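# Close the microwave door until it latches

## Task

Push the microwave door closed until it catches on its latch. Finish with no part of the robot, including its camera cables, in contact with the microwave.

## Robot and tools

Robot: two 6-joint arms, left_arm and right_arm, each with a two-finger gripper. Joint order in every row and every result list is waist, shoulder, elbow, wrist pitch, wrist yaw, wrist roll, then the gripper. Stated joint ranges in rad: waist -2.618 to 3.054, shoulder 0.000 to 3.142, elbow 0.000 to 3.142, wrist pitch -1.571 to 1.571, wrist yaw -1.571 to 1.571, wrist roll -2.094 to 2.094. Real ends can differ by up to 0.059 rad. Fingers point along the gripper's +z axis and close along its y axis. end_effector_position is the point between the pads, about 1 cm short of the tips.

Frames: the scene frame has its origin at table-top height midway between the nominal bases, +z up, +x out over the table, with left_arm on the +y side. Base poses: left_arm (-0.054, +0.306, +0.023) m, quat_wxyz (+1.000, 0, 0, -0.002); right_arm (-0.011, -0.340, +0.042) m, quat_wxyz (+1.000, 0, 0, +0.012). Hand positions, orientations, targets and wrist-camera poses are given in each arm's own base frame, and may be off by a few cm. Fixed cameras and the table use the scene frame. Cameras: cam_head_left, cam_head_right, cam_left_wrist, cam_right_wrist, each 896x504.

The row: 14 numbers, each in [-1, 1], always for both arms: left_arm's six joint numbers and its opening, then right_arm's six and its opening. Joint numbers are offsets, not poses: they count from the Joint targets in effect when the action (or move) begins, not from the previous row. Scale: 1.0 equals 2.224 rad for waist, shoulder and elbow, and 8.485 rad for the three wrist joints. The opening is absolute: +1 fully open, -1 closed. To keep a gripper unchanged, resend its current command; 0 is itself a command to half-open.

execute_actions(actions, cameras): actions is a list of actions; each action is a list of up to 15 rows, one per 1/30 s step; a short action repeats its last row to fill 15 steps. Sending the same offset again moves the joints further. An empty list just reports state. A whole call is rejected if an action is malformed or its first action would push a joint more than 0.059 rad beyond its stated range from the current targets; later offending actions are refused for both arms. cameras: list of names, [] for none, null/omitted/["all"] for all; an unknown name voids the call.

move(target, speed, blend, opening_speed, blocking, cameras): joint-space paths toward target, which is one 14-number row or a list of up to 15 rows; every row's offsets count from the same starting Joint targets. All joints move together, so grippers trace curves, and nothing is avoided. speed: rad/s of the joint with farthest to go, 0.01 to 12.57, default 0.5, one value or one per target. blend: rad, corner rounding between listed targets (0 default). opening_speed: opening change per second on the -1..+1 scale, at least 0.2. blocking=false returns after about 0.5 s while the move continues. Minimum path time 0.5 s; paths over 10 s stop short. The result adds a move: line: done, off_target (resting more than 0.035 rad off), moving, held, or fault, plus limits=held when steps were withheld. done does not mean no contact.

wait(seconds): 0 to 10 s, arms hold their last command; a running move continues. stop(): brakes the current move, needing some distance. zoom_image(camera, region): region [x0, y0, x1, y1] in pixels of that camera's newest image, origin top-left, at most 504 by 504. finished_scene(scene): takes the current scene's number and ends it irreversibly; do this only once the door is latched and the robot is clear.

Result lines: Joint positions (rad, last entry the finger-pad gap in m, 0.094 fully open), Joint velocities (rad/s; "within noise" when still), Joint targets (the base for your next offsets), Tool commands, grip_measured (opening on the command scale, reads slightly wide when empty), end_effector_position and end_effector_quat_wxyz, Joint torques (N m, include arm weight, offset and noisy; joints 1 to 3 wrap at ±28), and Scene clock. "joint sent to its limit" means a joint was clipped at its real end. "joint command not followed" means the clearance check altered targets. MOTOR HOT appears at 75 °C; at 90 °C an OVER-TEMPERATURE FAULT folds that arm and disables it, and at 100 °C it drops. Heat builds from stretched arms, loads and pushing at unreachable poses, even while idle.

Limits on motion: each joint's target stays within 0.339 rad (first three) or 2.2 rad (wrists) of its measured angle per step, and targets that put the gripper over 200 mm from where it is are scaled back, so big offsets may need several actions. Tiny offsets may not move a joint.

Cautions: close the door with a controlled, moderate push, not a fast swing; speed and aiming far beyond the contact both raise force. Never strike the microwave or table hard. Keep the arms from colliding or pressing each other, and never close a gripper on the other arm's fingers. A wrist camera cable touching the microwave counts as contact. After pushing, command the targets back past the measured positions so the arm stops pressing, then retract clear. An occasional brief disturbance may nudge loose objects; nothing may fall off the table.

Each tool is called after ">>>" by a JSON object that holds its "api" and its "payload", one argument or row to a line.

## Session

>>> {"api": "execute_actions", "payload": {
  "actions": []
}}

Scene clock: 0.00 s.
left_arm: end_effector_position=(+0.2365, -0.0524, +0.2895) grip_measured=+1.000 end_effector_quat_wxyz=(+0.393, -0.030, +0.891, -0.225) | right_arm: end_effector_position=(+0.2681, +0.0909, +0.2818) grip_measured=+1.000 end_effector_quat_wxyz=(+0.411, +0.082, +0.866, +0.273)
Joint positions: left_arm=[0.137 0.824 1.127 -1.035 0.491 -0.153 0.094] | right_arm=[0.126 0.829 0.992 -0.732 -0.313 0.486 0.094]
Joint velocities: within noise
Joint torques (N m): no reading
Heat: left arm: 32 °C; right arm: 32 °C.
Joint targets: left_arm=[0.137 0.819 1.139 -1.029 0.497 -0.150] | right_arm=[0.126 0.822 1.006 -0.723 -0.315 0.483]
Tool commands: left_gripper/opening=+1.0 right_gripper/opening=+1.0

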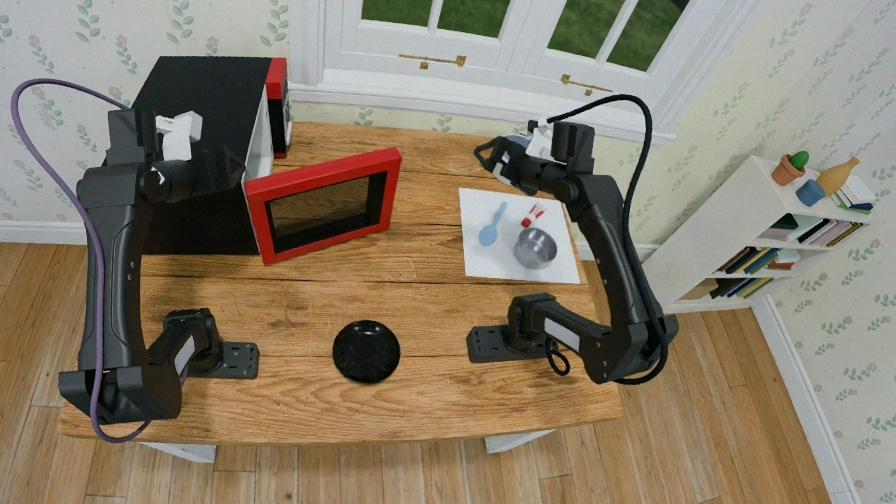

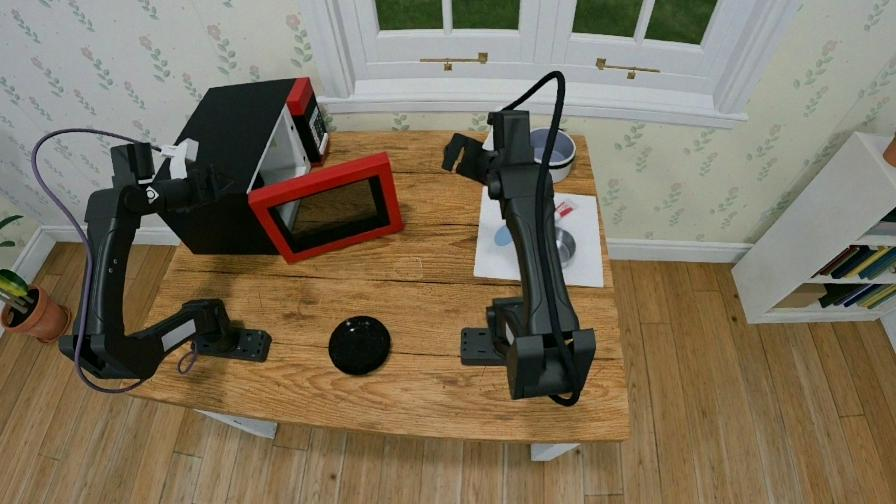

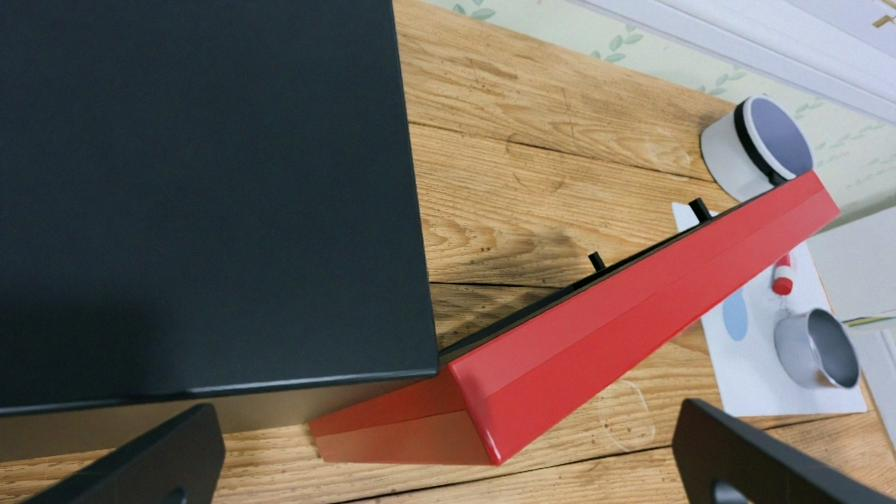

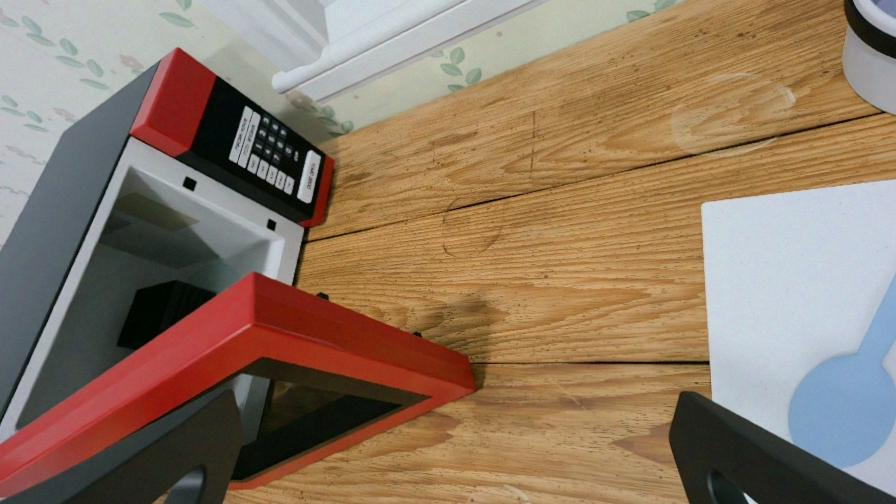

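>>> {"api": "move", "payload": {
  "target": [
    [0,0,0,0,0,0,1,0.1007,0.4294,-0.3242,0.2433,0.0371,-0.0569,-1],
    [0,0,0,0,0,0,1,0.303,0.4294,-0.3242,0.2433,0.0371,-0.0569,-1]
  ],
  "speed": [1.3,0.6],
  "blend": 0.1,
  "opening_speed": 1.5
}}

Scene clock: 5.60 s.
left_arm: end_effector_position=(+0.2365, -0.0524, +0.2895) grip_measured=+1.000 end_effector_quat_wxyz=(+0.393, -0.030, +0.891, -0.225) | right_arm: end_effector_position=(+0.2769, +0.2884, +0.0866) grip_measured=-0.993 end_effector_quat_wxyz=(+0.575, -0.303, +0.717, +0.251)
Joint positions: left_arm=[0.137 0.824 1.127 -1.035 0.491 -0.153 0.094] | right_arm=[0.797 1.765 0.293 1.258 -0.013 0.008 0]
Joint velocities: within noise
Joint torques (N m): left_arm=[-0.05 -0.69 6.71 1.89 0.19 0.03] | right_arm=[0.14 -3.93 3.34 2.72 0.12 -0.09]
Heat: left arm: 31 °C; right arm: 32 °C.
Joint targets: left_arm=[0.137 0.819 1.139 -1.029 0.497 -0.150] | right_arm=[0.800 1.777 0.285 1.341 0.000 0.000]
move: off_target (right_arm); right_arm: the wrist pitch is farthest, 0.083 rad from its target

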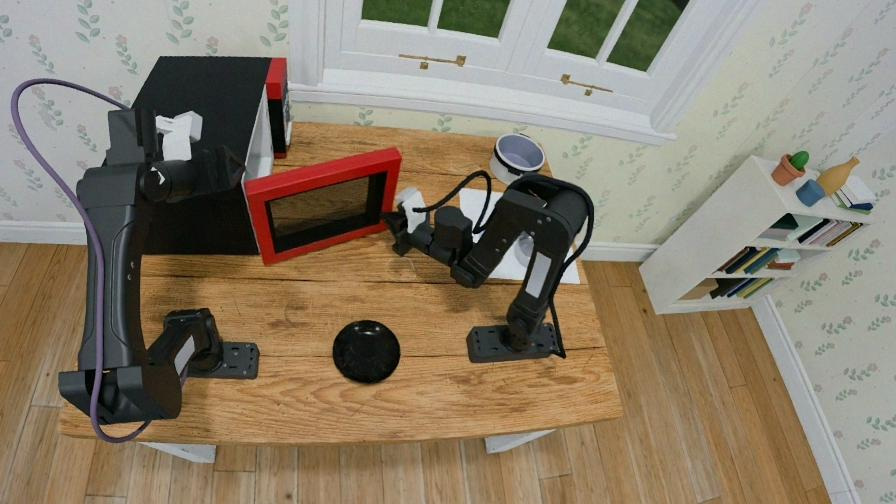

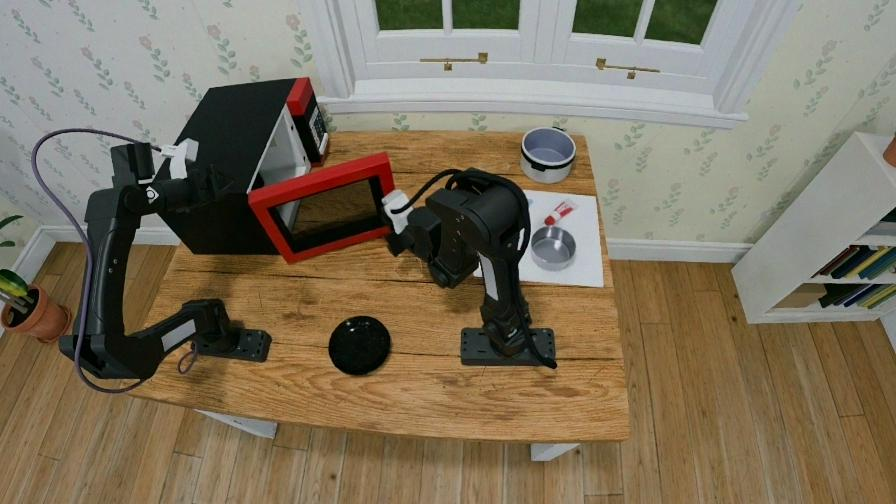

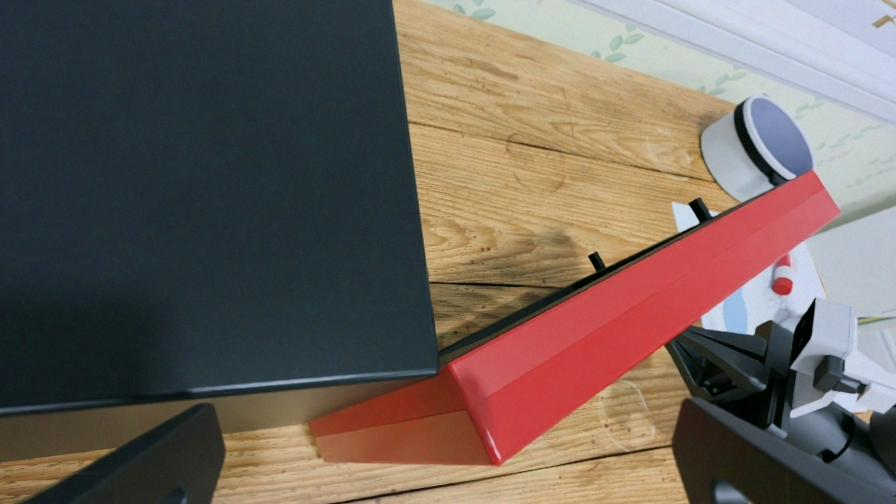

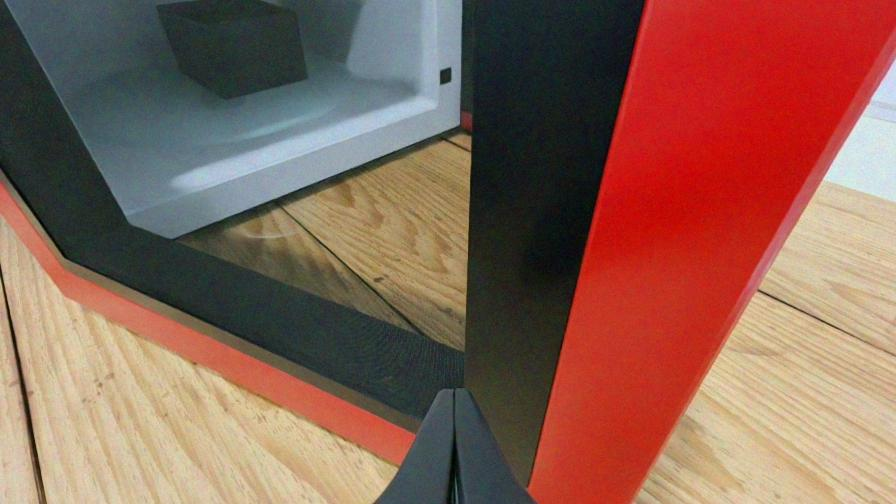

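>>> {"api": "move", "payload": {
  "target": [
    [0,0,0,0,0,0,1,-0.0045,0.1025,0.1864,-0.0219,0,0,-1],
    [0,0,0,0,0,0,1,-0.0211,0.1983,0.3732,-0.0458,0,0,-1],
    [0,0,0,0,0,0,1,-0.0072,0.2842,0.5432,-0.0678,0,0,-1]
  ],
  "speed": [0.35,0.35,0.35],
  "blend": 0.05
}}

Scene clock: 10.27 s.
left_arm: end_effector_position=(+0.2365, -0.0524, +0.2895) grip_measured=+1.000 end_effector_quat_wxyz=(+0.393, -0.030, +0.891, -0.225) | right_arm: end_effector_position=(+0.4670, +0.4557, +0.0925) grip_measured=-0.993 end_effector_quat_wxyz=(+0.592, -0.289, +0.713, +0.240)
Joint positions: left_arm=[0.137 0.824 1.127 -1.035 0.491 -0.153 0.094] | right_arm=[0.772 2.385 1.452 0.747 0.002 0.001 0]
Joint velocities: within noise
Joint torques (N m): left_arm=[-0.05 -0.7 6.69 1.9 0.19 0.03] | right_arm=[0.95 -9.51 9.95 2.01 0 -0.09]
Heat: left arm: 31 °C; right arm: 33 °C.
Joint targets: left_arm=[0.137 0.819 1.139 -1.029 0.497 -0.150] | right_arm=[0.784 2.409 1.493 0.766 0.000 0.000]
move: off_target (right_arm); right_arm: the elbow is farthest, 0.041 rad from its target

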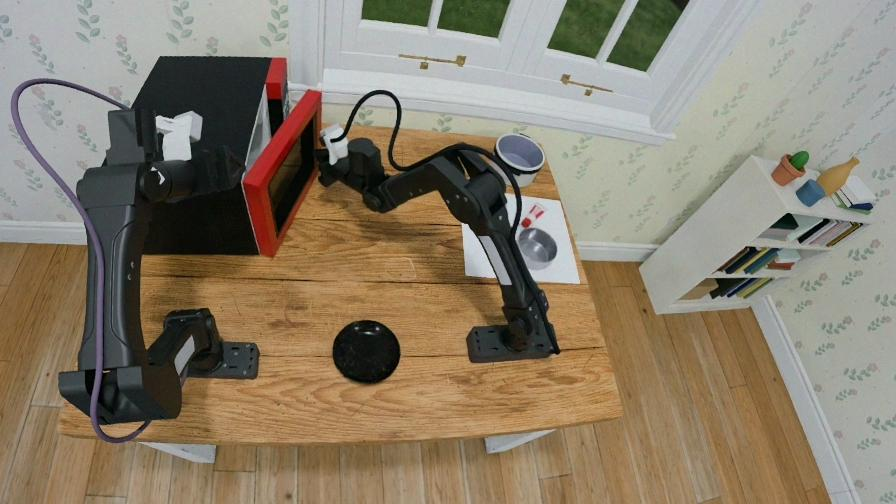

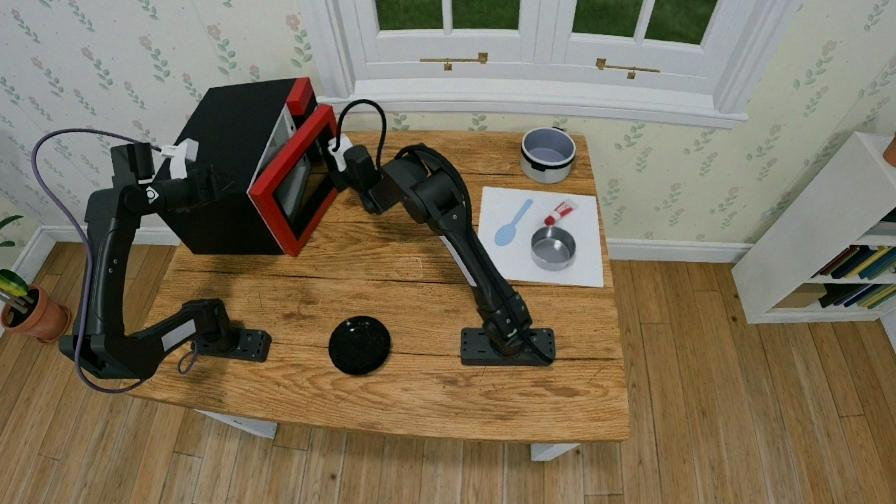

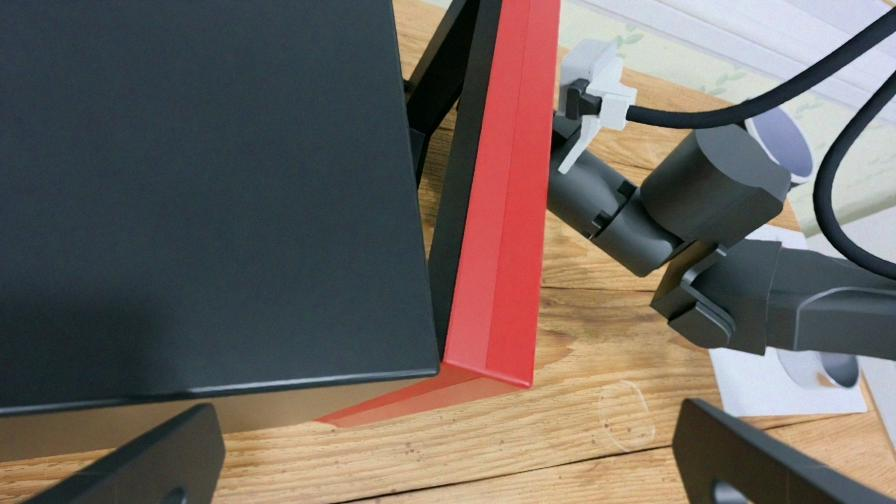

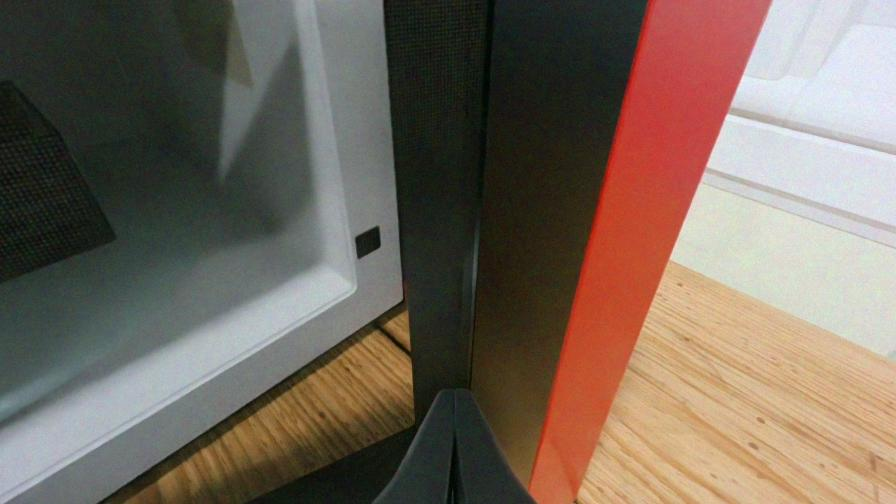

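>>> {"api": "move", "payload": {
  "target": [
    [0,0,0,0,0,0,1,-0.0018,0.0755,0.1515,-0.0199,-0.02,0,-1],
    [0,0,0,0,0,0,1,-0.0045,0.1272,0.2563,-0.0338,-0.0384,0,-1]
  ],
  "speed": [0.3,0.2],
  "blend": 0.05
}}

>>> {"api": "zoom_image", "payload": {
  "camera": "cam_head_right",
  "region": [220, 60, 380, 260]
}}

Scene clock: 13.90 s.
left_arm: end_effector_position=(+0.2365, -0.0524, +0.2895) grip_measured=+1.000 end_effector_quat_wxyz=(+0.393, -0.030, +0.891, -0.225) | right_arm: end_effector_position=(+0.4940, +0.5308, +0.0923) grip_measured=-0.993 end_effector_quat_wxyz=(+0.541, -0.365, +0.680, +0.333)
Joint positions: left_arm=[0.137 0.824 1.127 -1.035 0.491 -0.153 0.094] | right_arm=[0.748 2.657 2.008 0.447 -0.291 0.001 0]
Joint velocities: within noise
Joint torques (N m): left_arm=[-0.08 -0.7 6.69 1.9 0.19 0.04] | right_arm=[2.54 -10.76 12.14 2.15 -0.4 -0.04]
Heat: left arm: 31 °C; right arm: 35 °C.
Joint targets: left_arm=[0.137 0.819 1.139 -1.029 0.497 -0.150] | right_arm=[0.774 2.692 2.063 0.479 -0.326 0.000]
move: off_target (right_arm); right_arm: the elbow is farthest, 0.055 rad from its target

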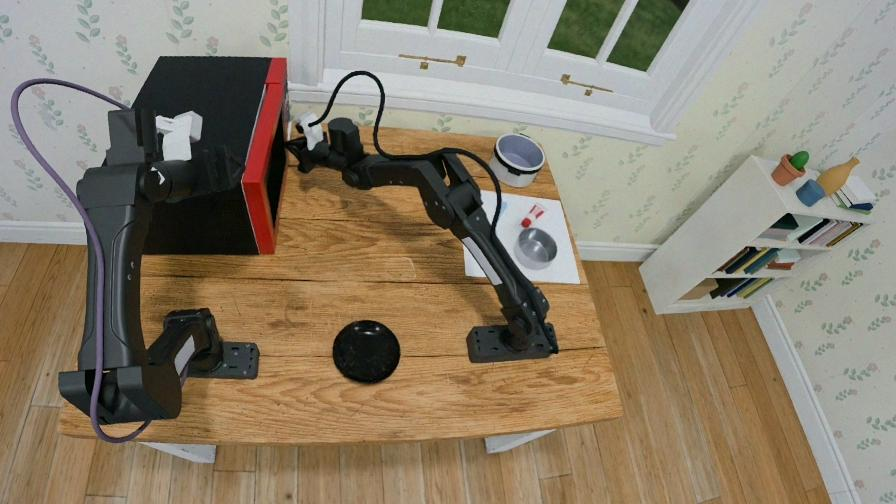

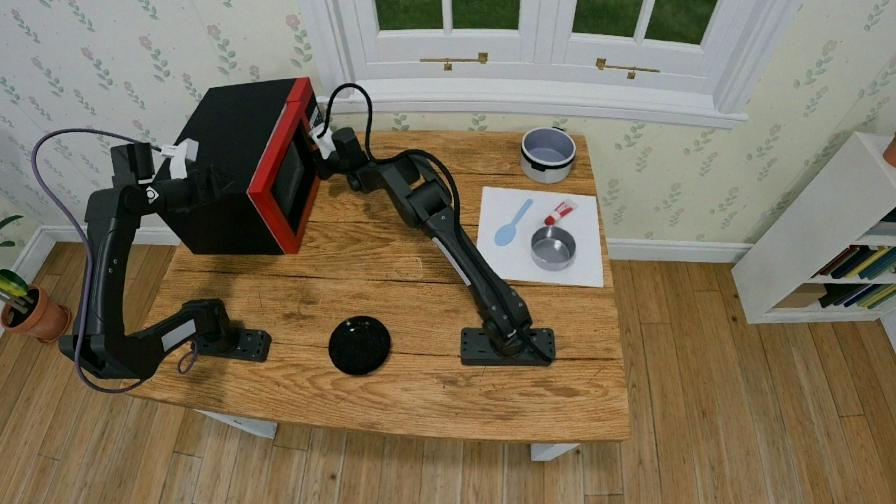

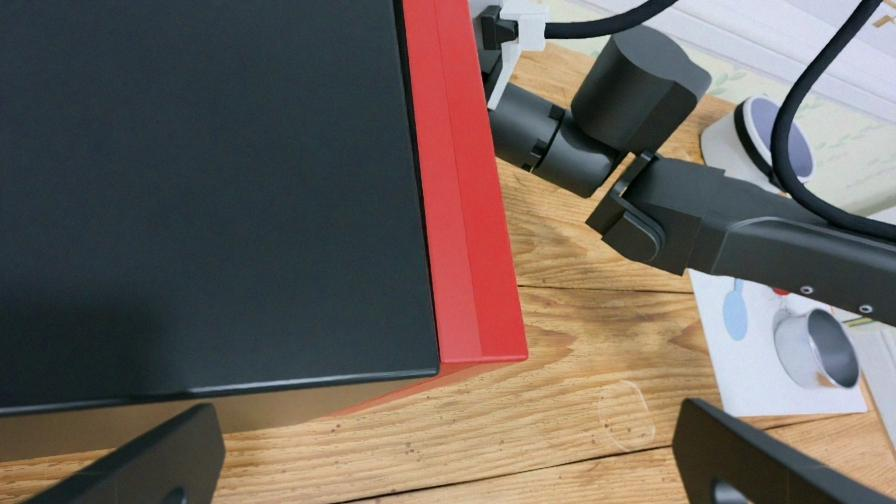

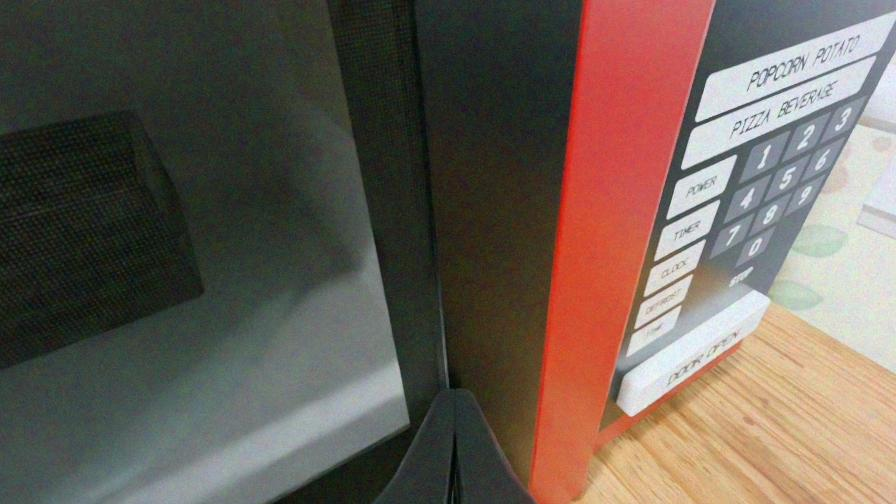

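Scaled by 2.520 from the camera's 896x504 image, which has a finer 1280x720 frame.

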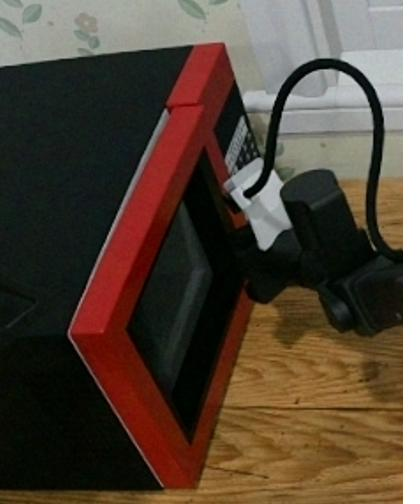

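>>> {"api": "move", "payload": {
  "target": [
    [0,0,0,0,0,0,1,0.025,0.022,0.045,-0.006,-0.003,0,-1],
    [0,0,0,0,0,0,1,0.058,0.035,0.07,-0.0085,-0.008,0,-1]
  ],
  "speed": [0.15,0.1]
}}

>>> {"api": "zoom_image", "payload": {
  "camera": "cam_head_right",
  "region": [220, 60, 380, 260]
}}

>>> {"api": "zoom_image", "payload": {
  "camera": "cam_left_wrist",
  "region": [350, 0, 600, 400]
}}

Scene clock: 16.27 s.
left_arm: end_effector_position=(+0.2365, -0.0524, +0.2895) grip_measured=+1.000 end_effector_quat_wxyz=(+0.393, -0.030, +0.891, -0.225) | right_arm: end_effector_position=(+0.4961, +0.5463, +0.0927) grip_measured=-0.993 end_effector_quat_wxyz=(+0.530, -0.373, +0.683, +0.338)
Joint positions: left_arm=[0.137 0.824 1.127 -1.035 0.491 -0.153 0.094] | right_arm=[0.76 2.716 2.148 0.345 -0.3 0.001 0]
Joint velocities: within noise
Joint torques (N m): left_arm=[-0.05 -0.69 6.69 1.89 0.19 0.03] | right_arm=[14.72 -9.7 13.49 2.52 -0.94 -0.02]
Heat: left arm: 31 °C; right arm: 35 °C.
Joint targets: left_arm=[0.137 0.819 1.139 -1.029 0.497 -0.150] | right_arm=[0.903 2.770 2.219 0.407 -0.394 0.000]
move: off_target (right_arm); right_arm: the waist is farthest, 0.143 rad from its target

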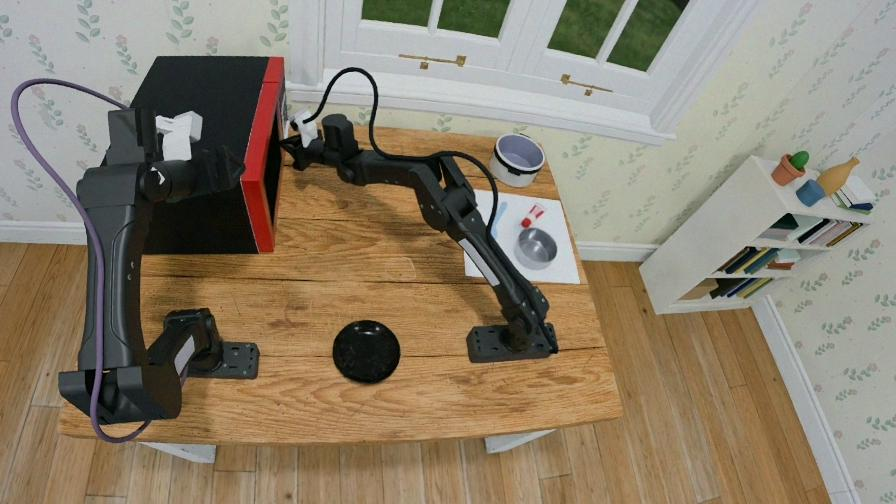

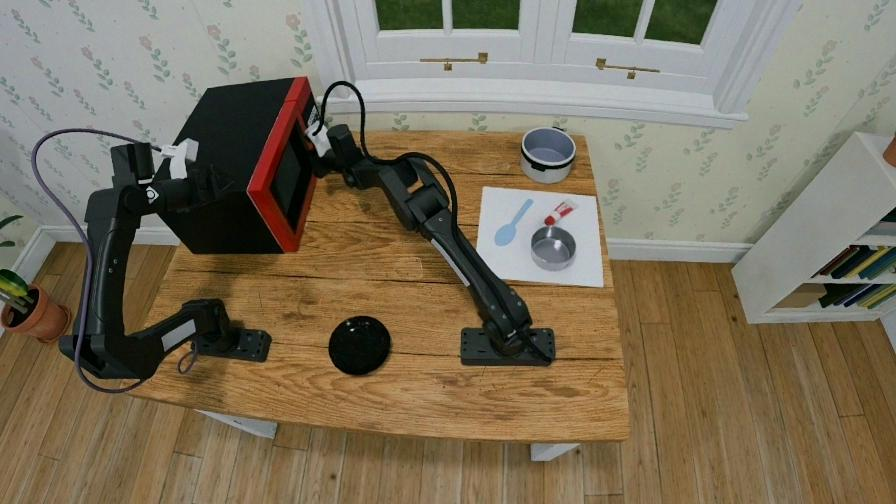

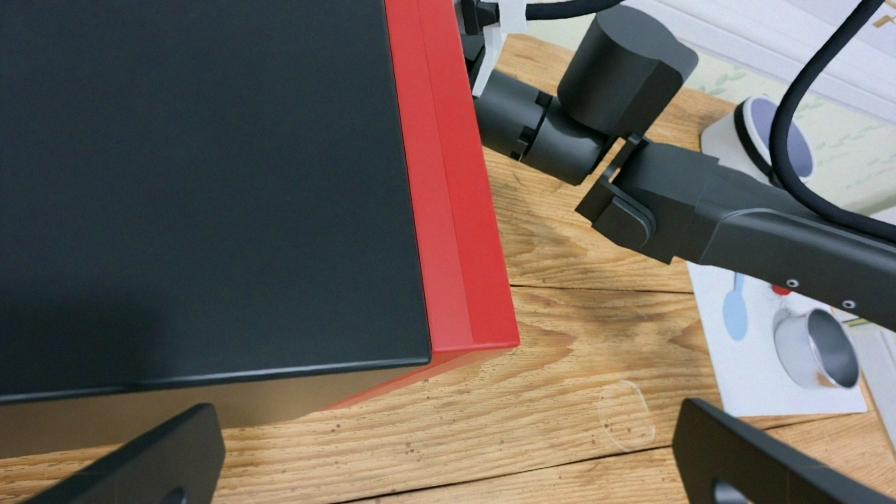

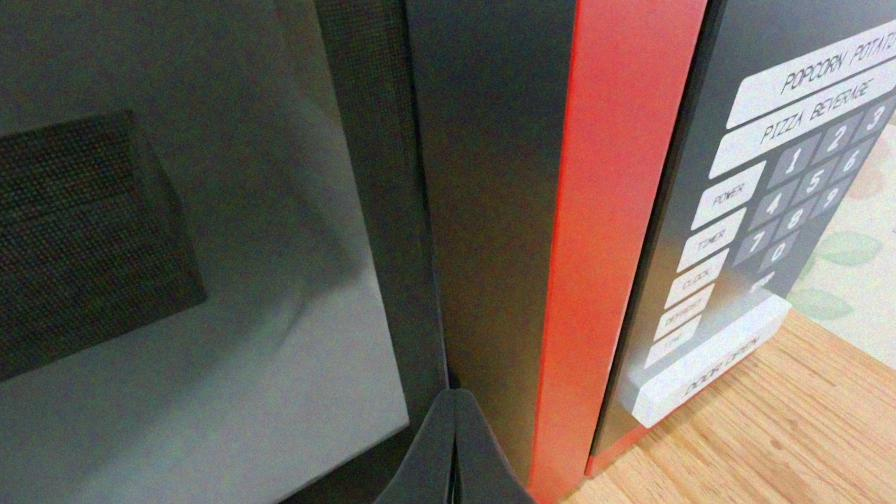

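Scaled by 2.520 from the camera's 896x504 image, which has a finer 1280x720 frame.

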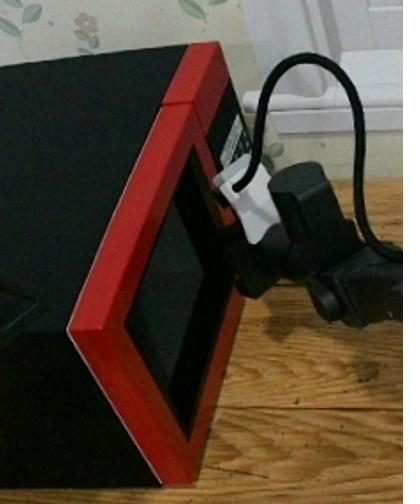

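Scaled by 1.260 from the camera's 896x504 image, which has a finer 1280x720 frame.

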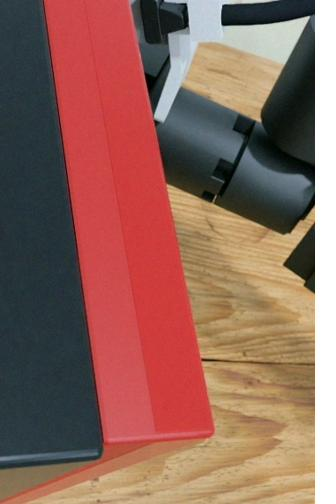

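>>> {"api": "move", "payload": {
  "target": [
    [0,0,0,0,0,0,1,-0.0733,-0.02,-0.042,0.004,0.008,0,-1],
    [0,0,0,0,0,0,1,-0.0913,-0.1169,-0.2383,0.0307,0.006,0,-1]
  ],
  "speed": [0.2,0.5],
  "blend": 0.02
}}

>>> {"api": "zoom_image", "payload": {
  "camera": "cam_head_right",
  "region": [220, 60, 380, 260]
}}

>>> {"api": "zoom_image", "payload": {
  "camera": "cam_left_wrist",
  "region": [350, 0, 600, 400]
}}

>>> {"api": "zoom_image", "payload": {
  "camera": "cam_right_wrist",
  "region": [400, 0, 800, 504]
}}

Scene clock: 19.40 s.
left_arm: end_effector_position=(+0.2365, -0.0524, +0.2895) grip_measured=+1.000 end_effector_quat_wxyz=(+0.393, -0.030, +0.891, -0.225) | right_arm: end_effector_position=(+0.4780, +0.4870, +0.0560) grip_measured=-0.993 end_effector_quat_wxyz=(+0.525, -0.365, +0.692, +0.334)
Joint positions: left_arm=[0.137 0.824 1.127 -1.035 0.491 -0.153 0.094] | right_arm=[0.706 2.57 1.701 0.629 -0.337 0.001 0]
Joint velocities: within noise
Joint torques (N m): left_arm=[-0.06 -0.72 6.69 1.9 0.19 0.03] | right_arm=[-0.75 -17.17 5.6 2.21 -0.05 0]
Heat: left arm: 32 °C; right arm: 38 °C.
Joint targets: left_arm=[0.137 0.819 1.139 -1.029 0.497 -0.150] | right_arm=[0.699 2.510 1.689 0.667 -0.343 0.000]
move: off_target (right_arm); right_arm: the shoulder is farthest, 0.060 rad from its target

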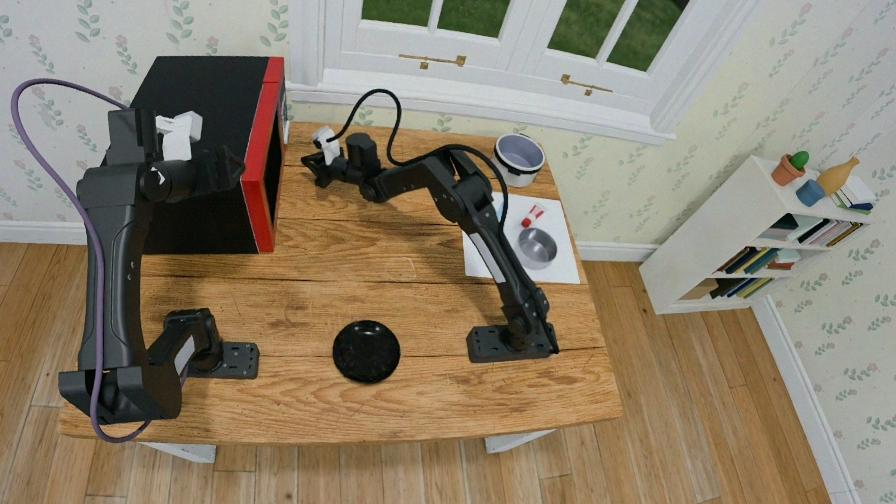

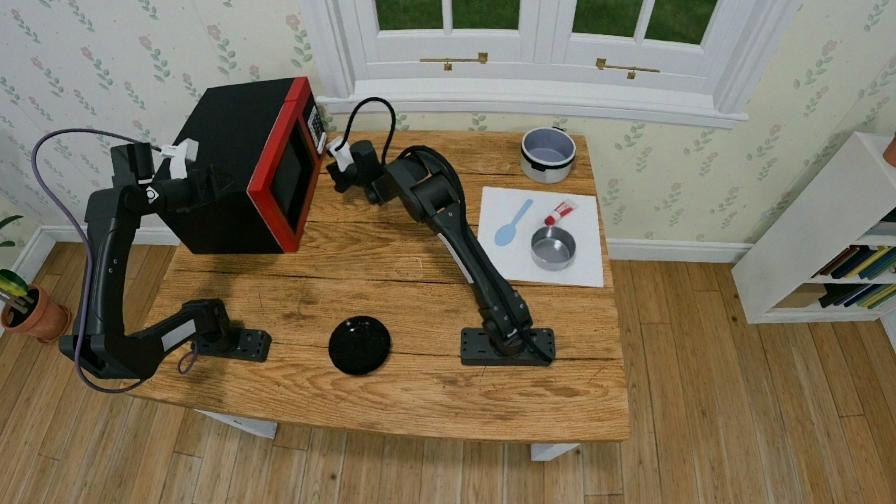

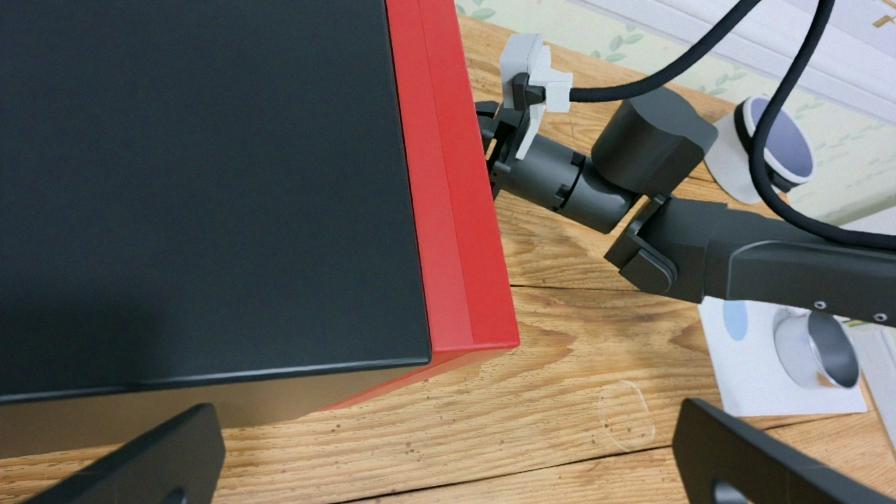

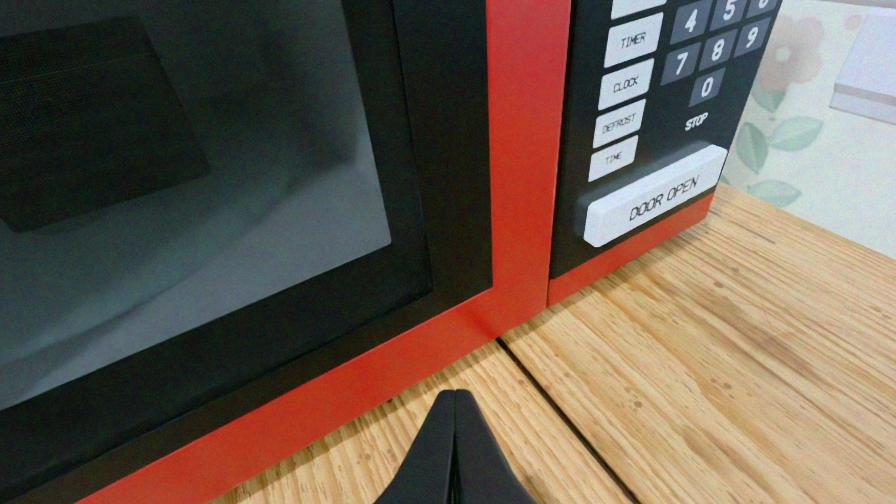

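Scaled by 2.520 from the camera's 896x504 image, which has a finer 1280x720 frame.

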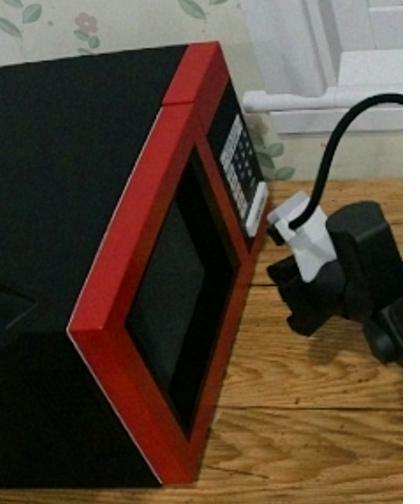

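Scaled by 1.260 from the camera's 896x504 image, which has a finer 1280x720 frame.

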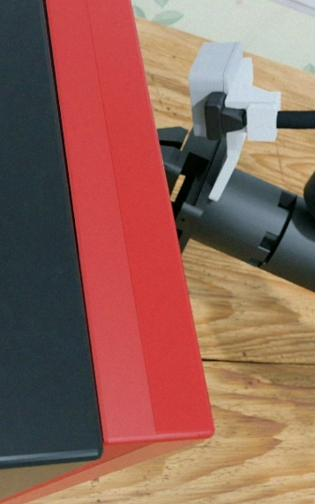

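Scaled by 1.000.

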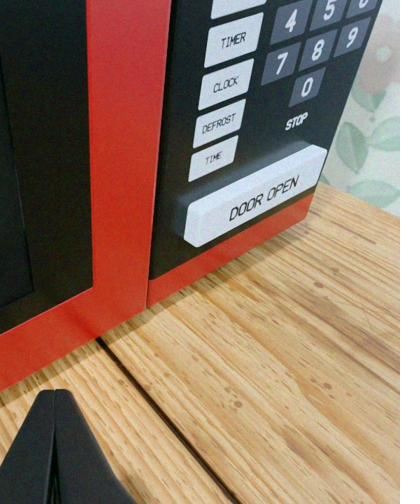

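>>> {"api": "finished_scene", "payload": {
  "scene": 2
}}

The scene is finished: the task was done.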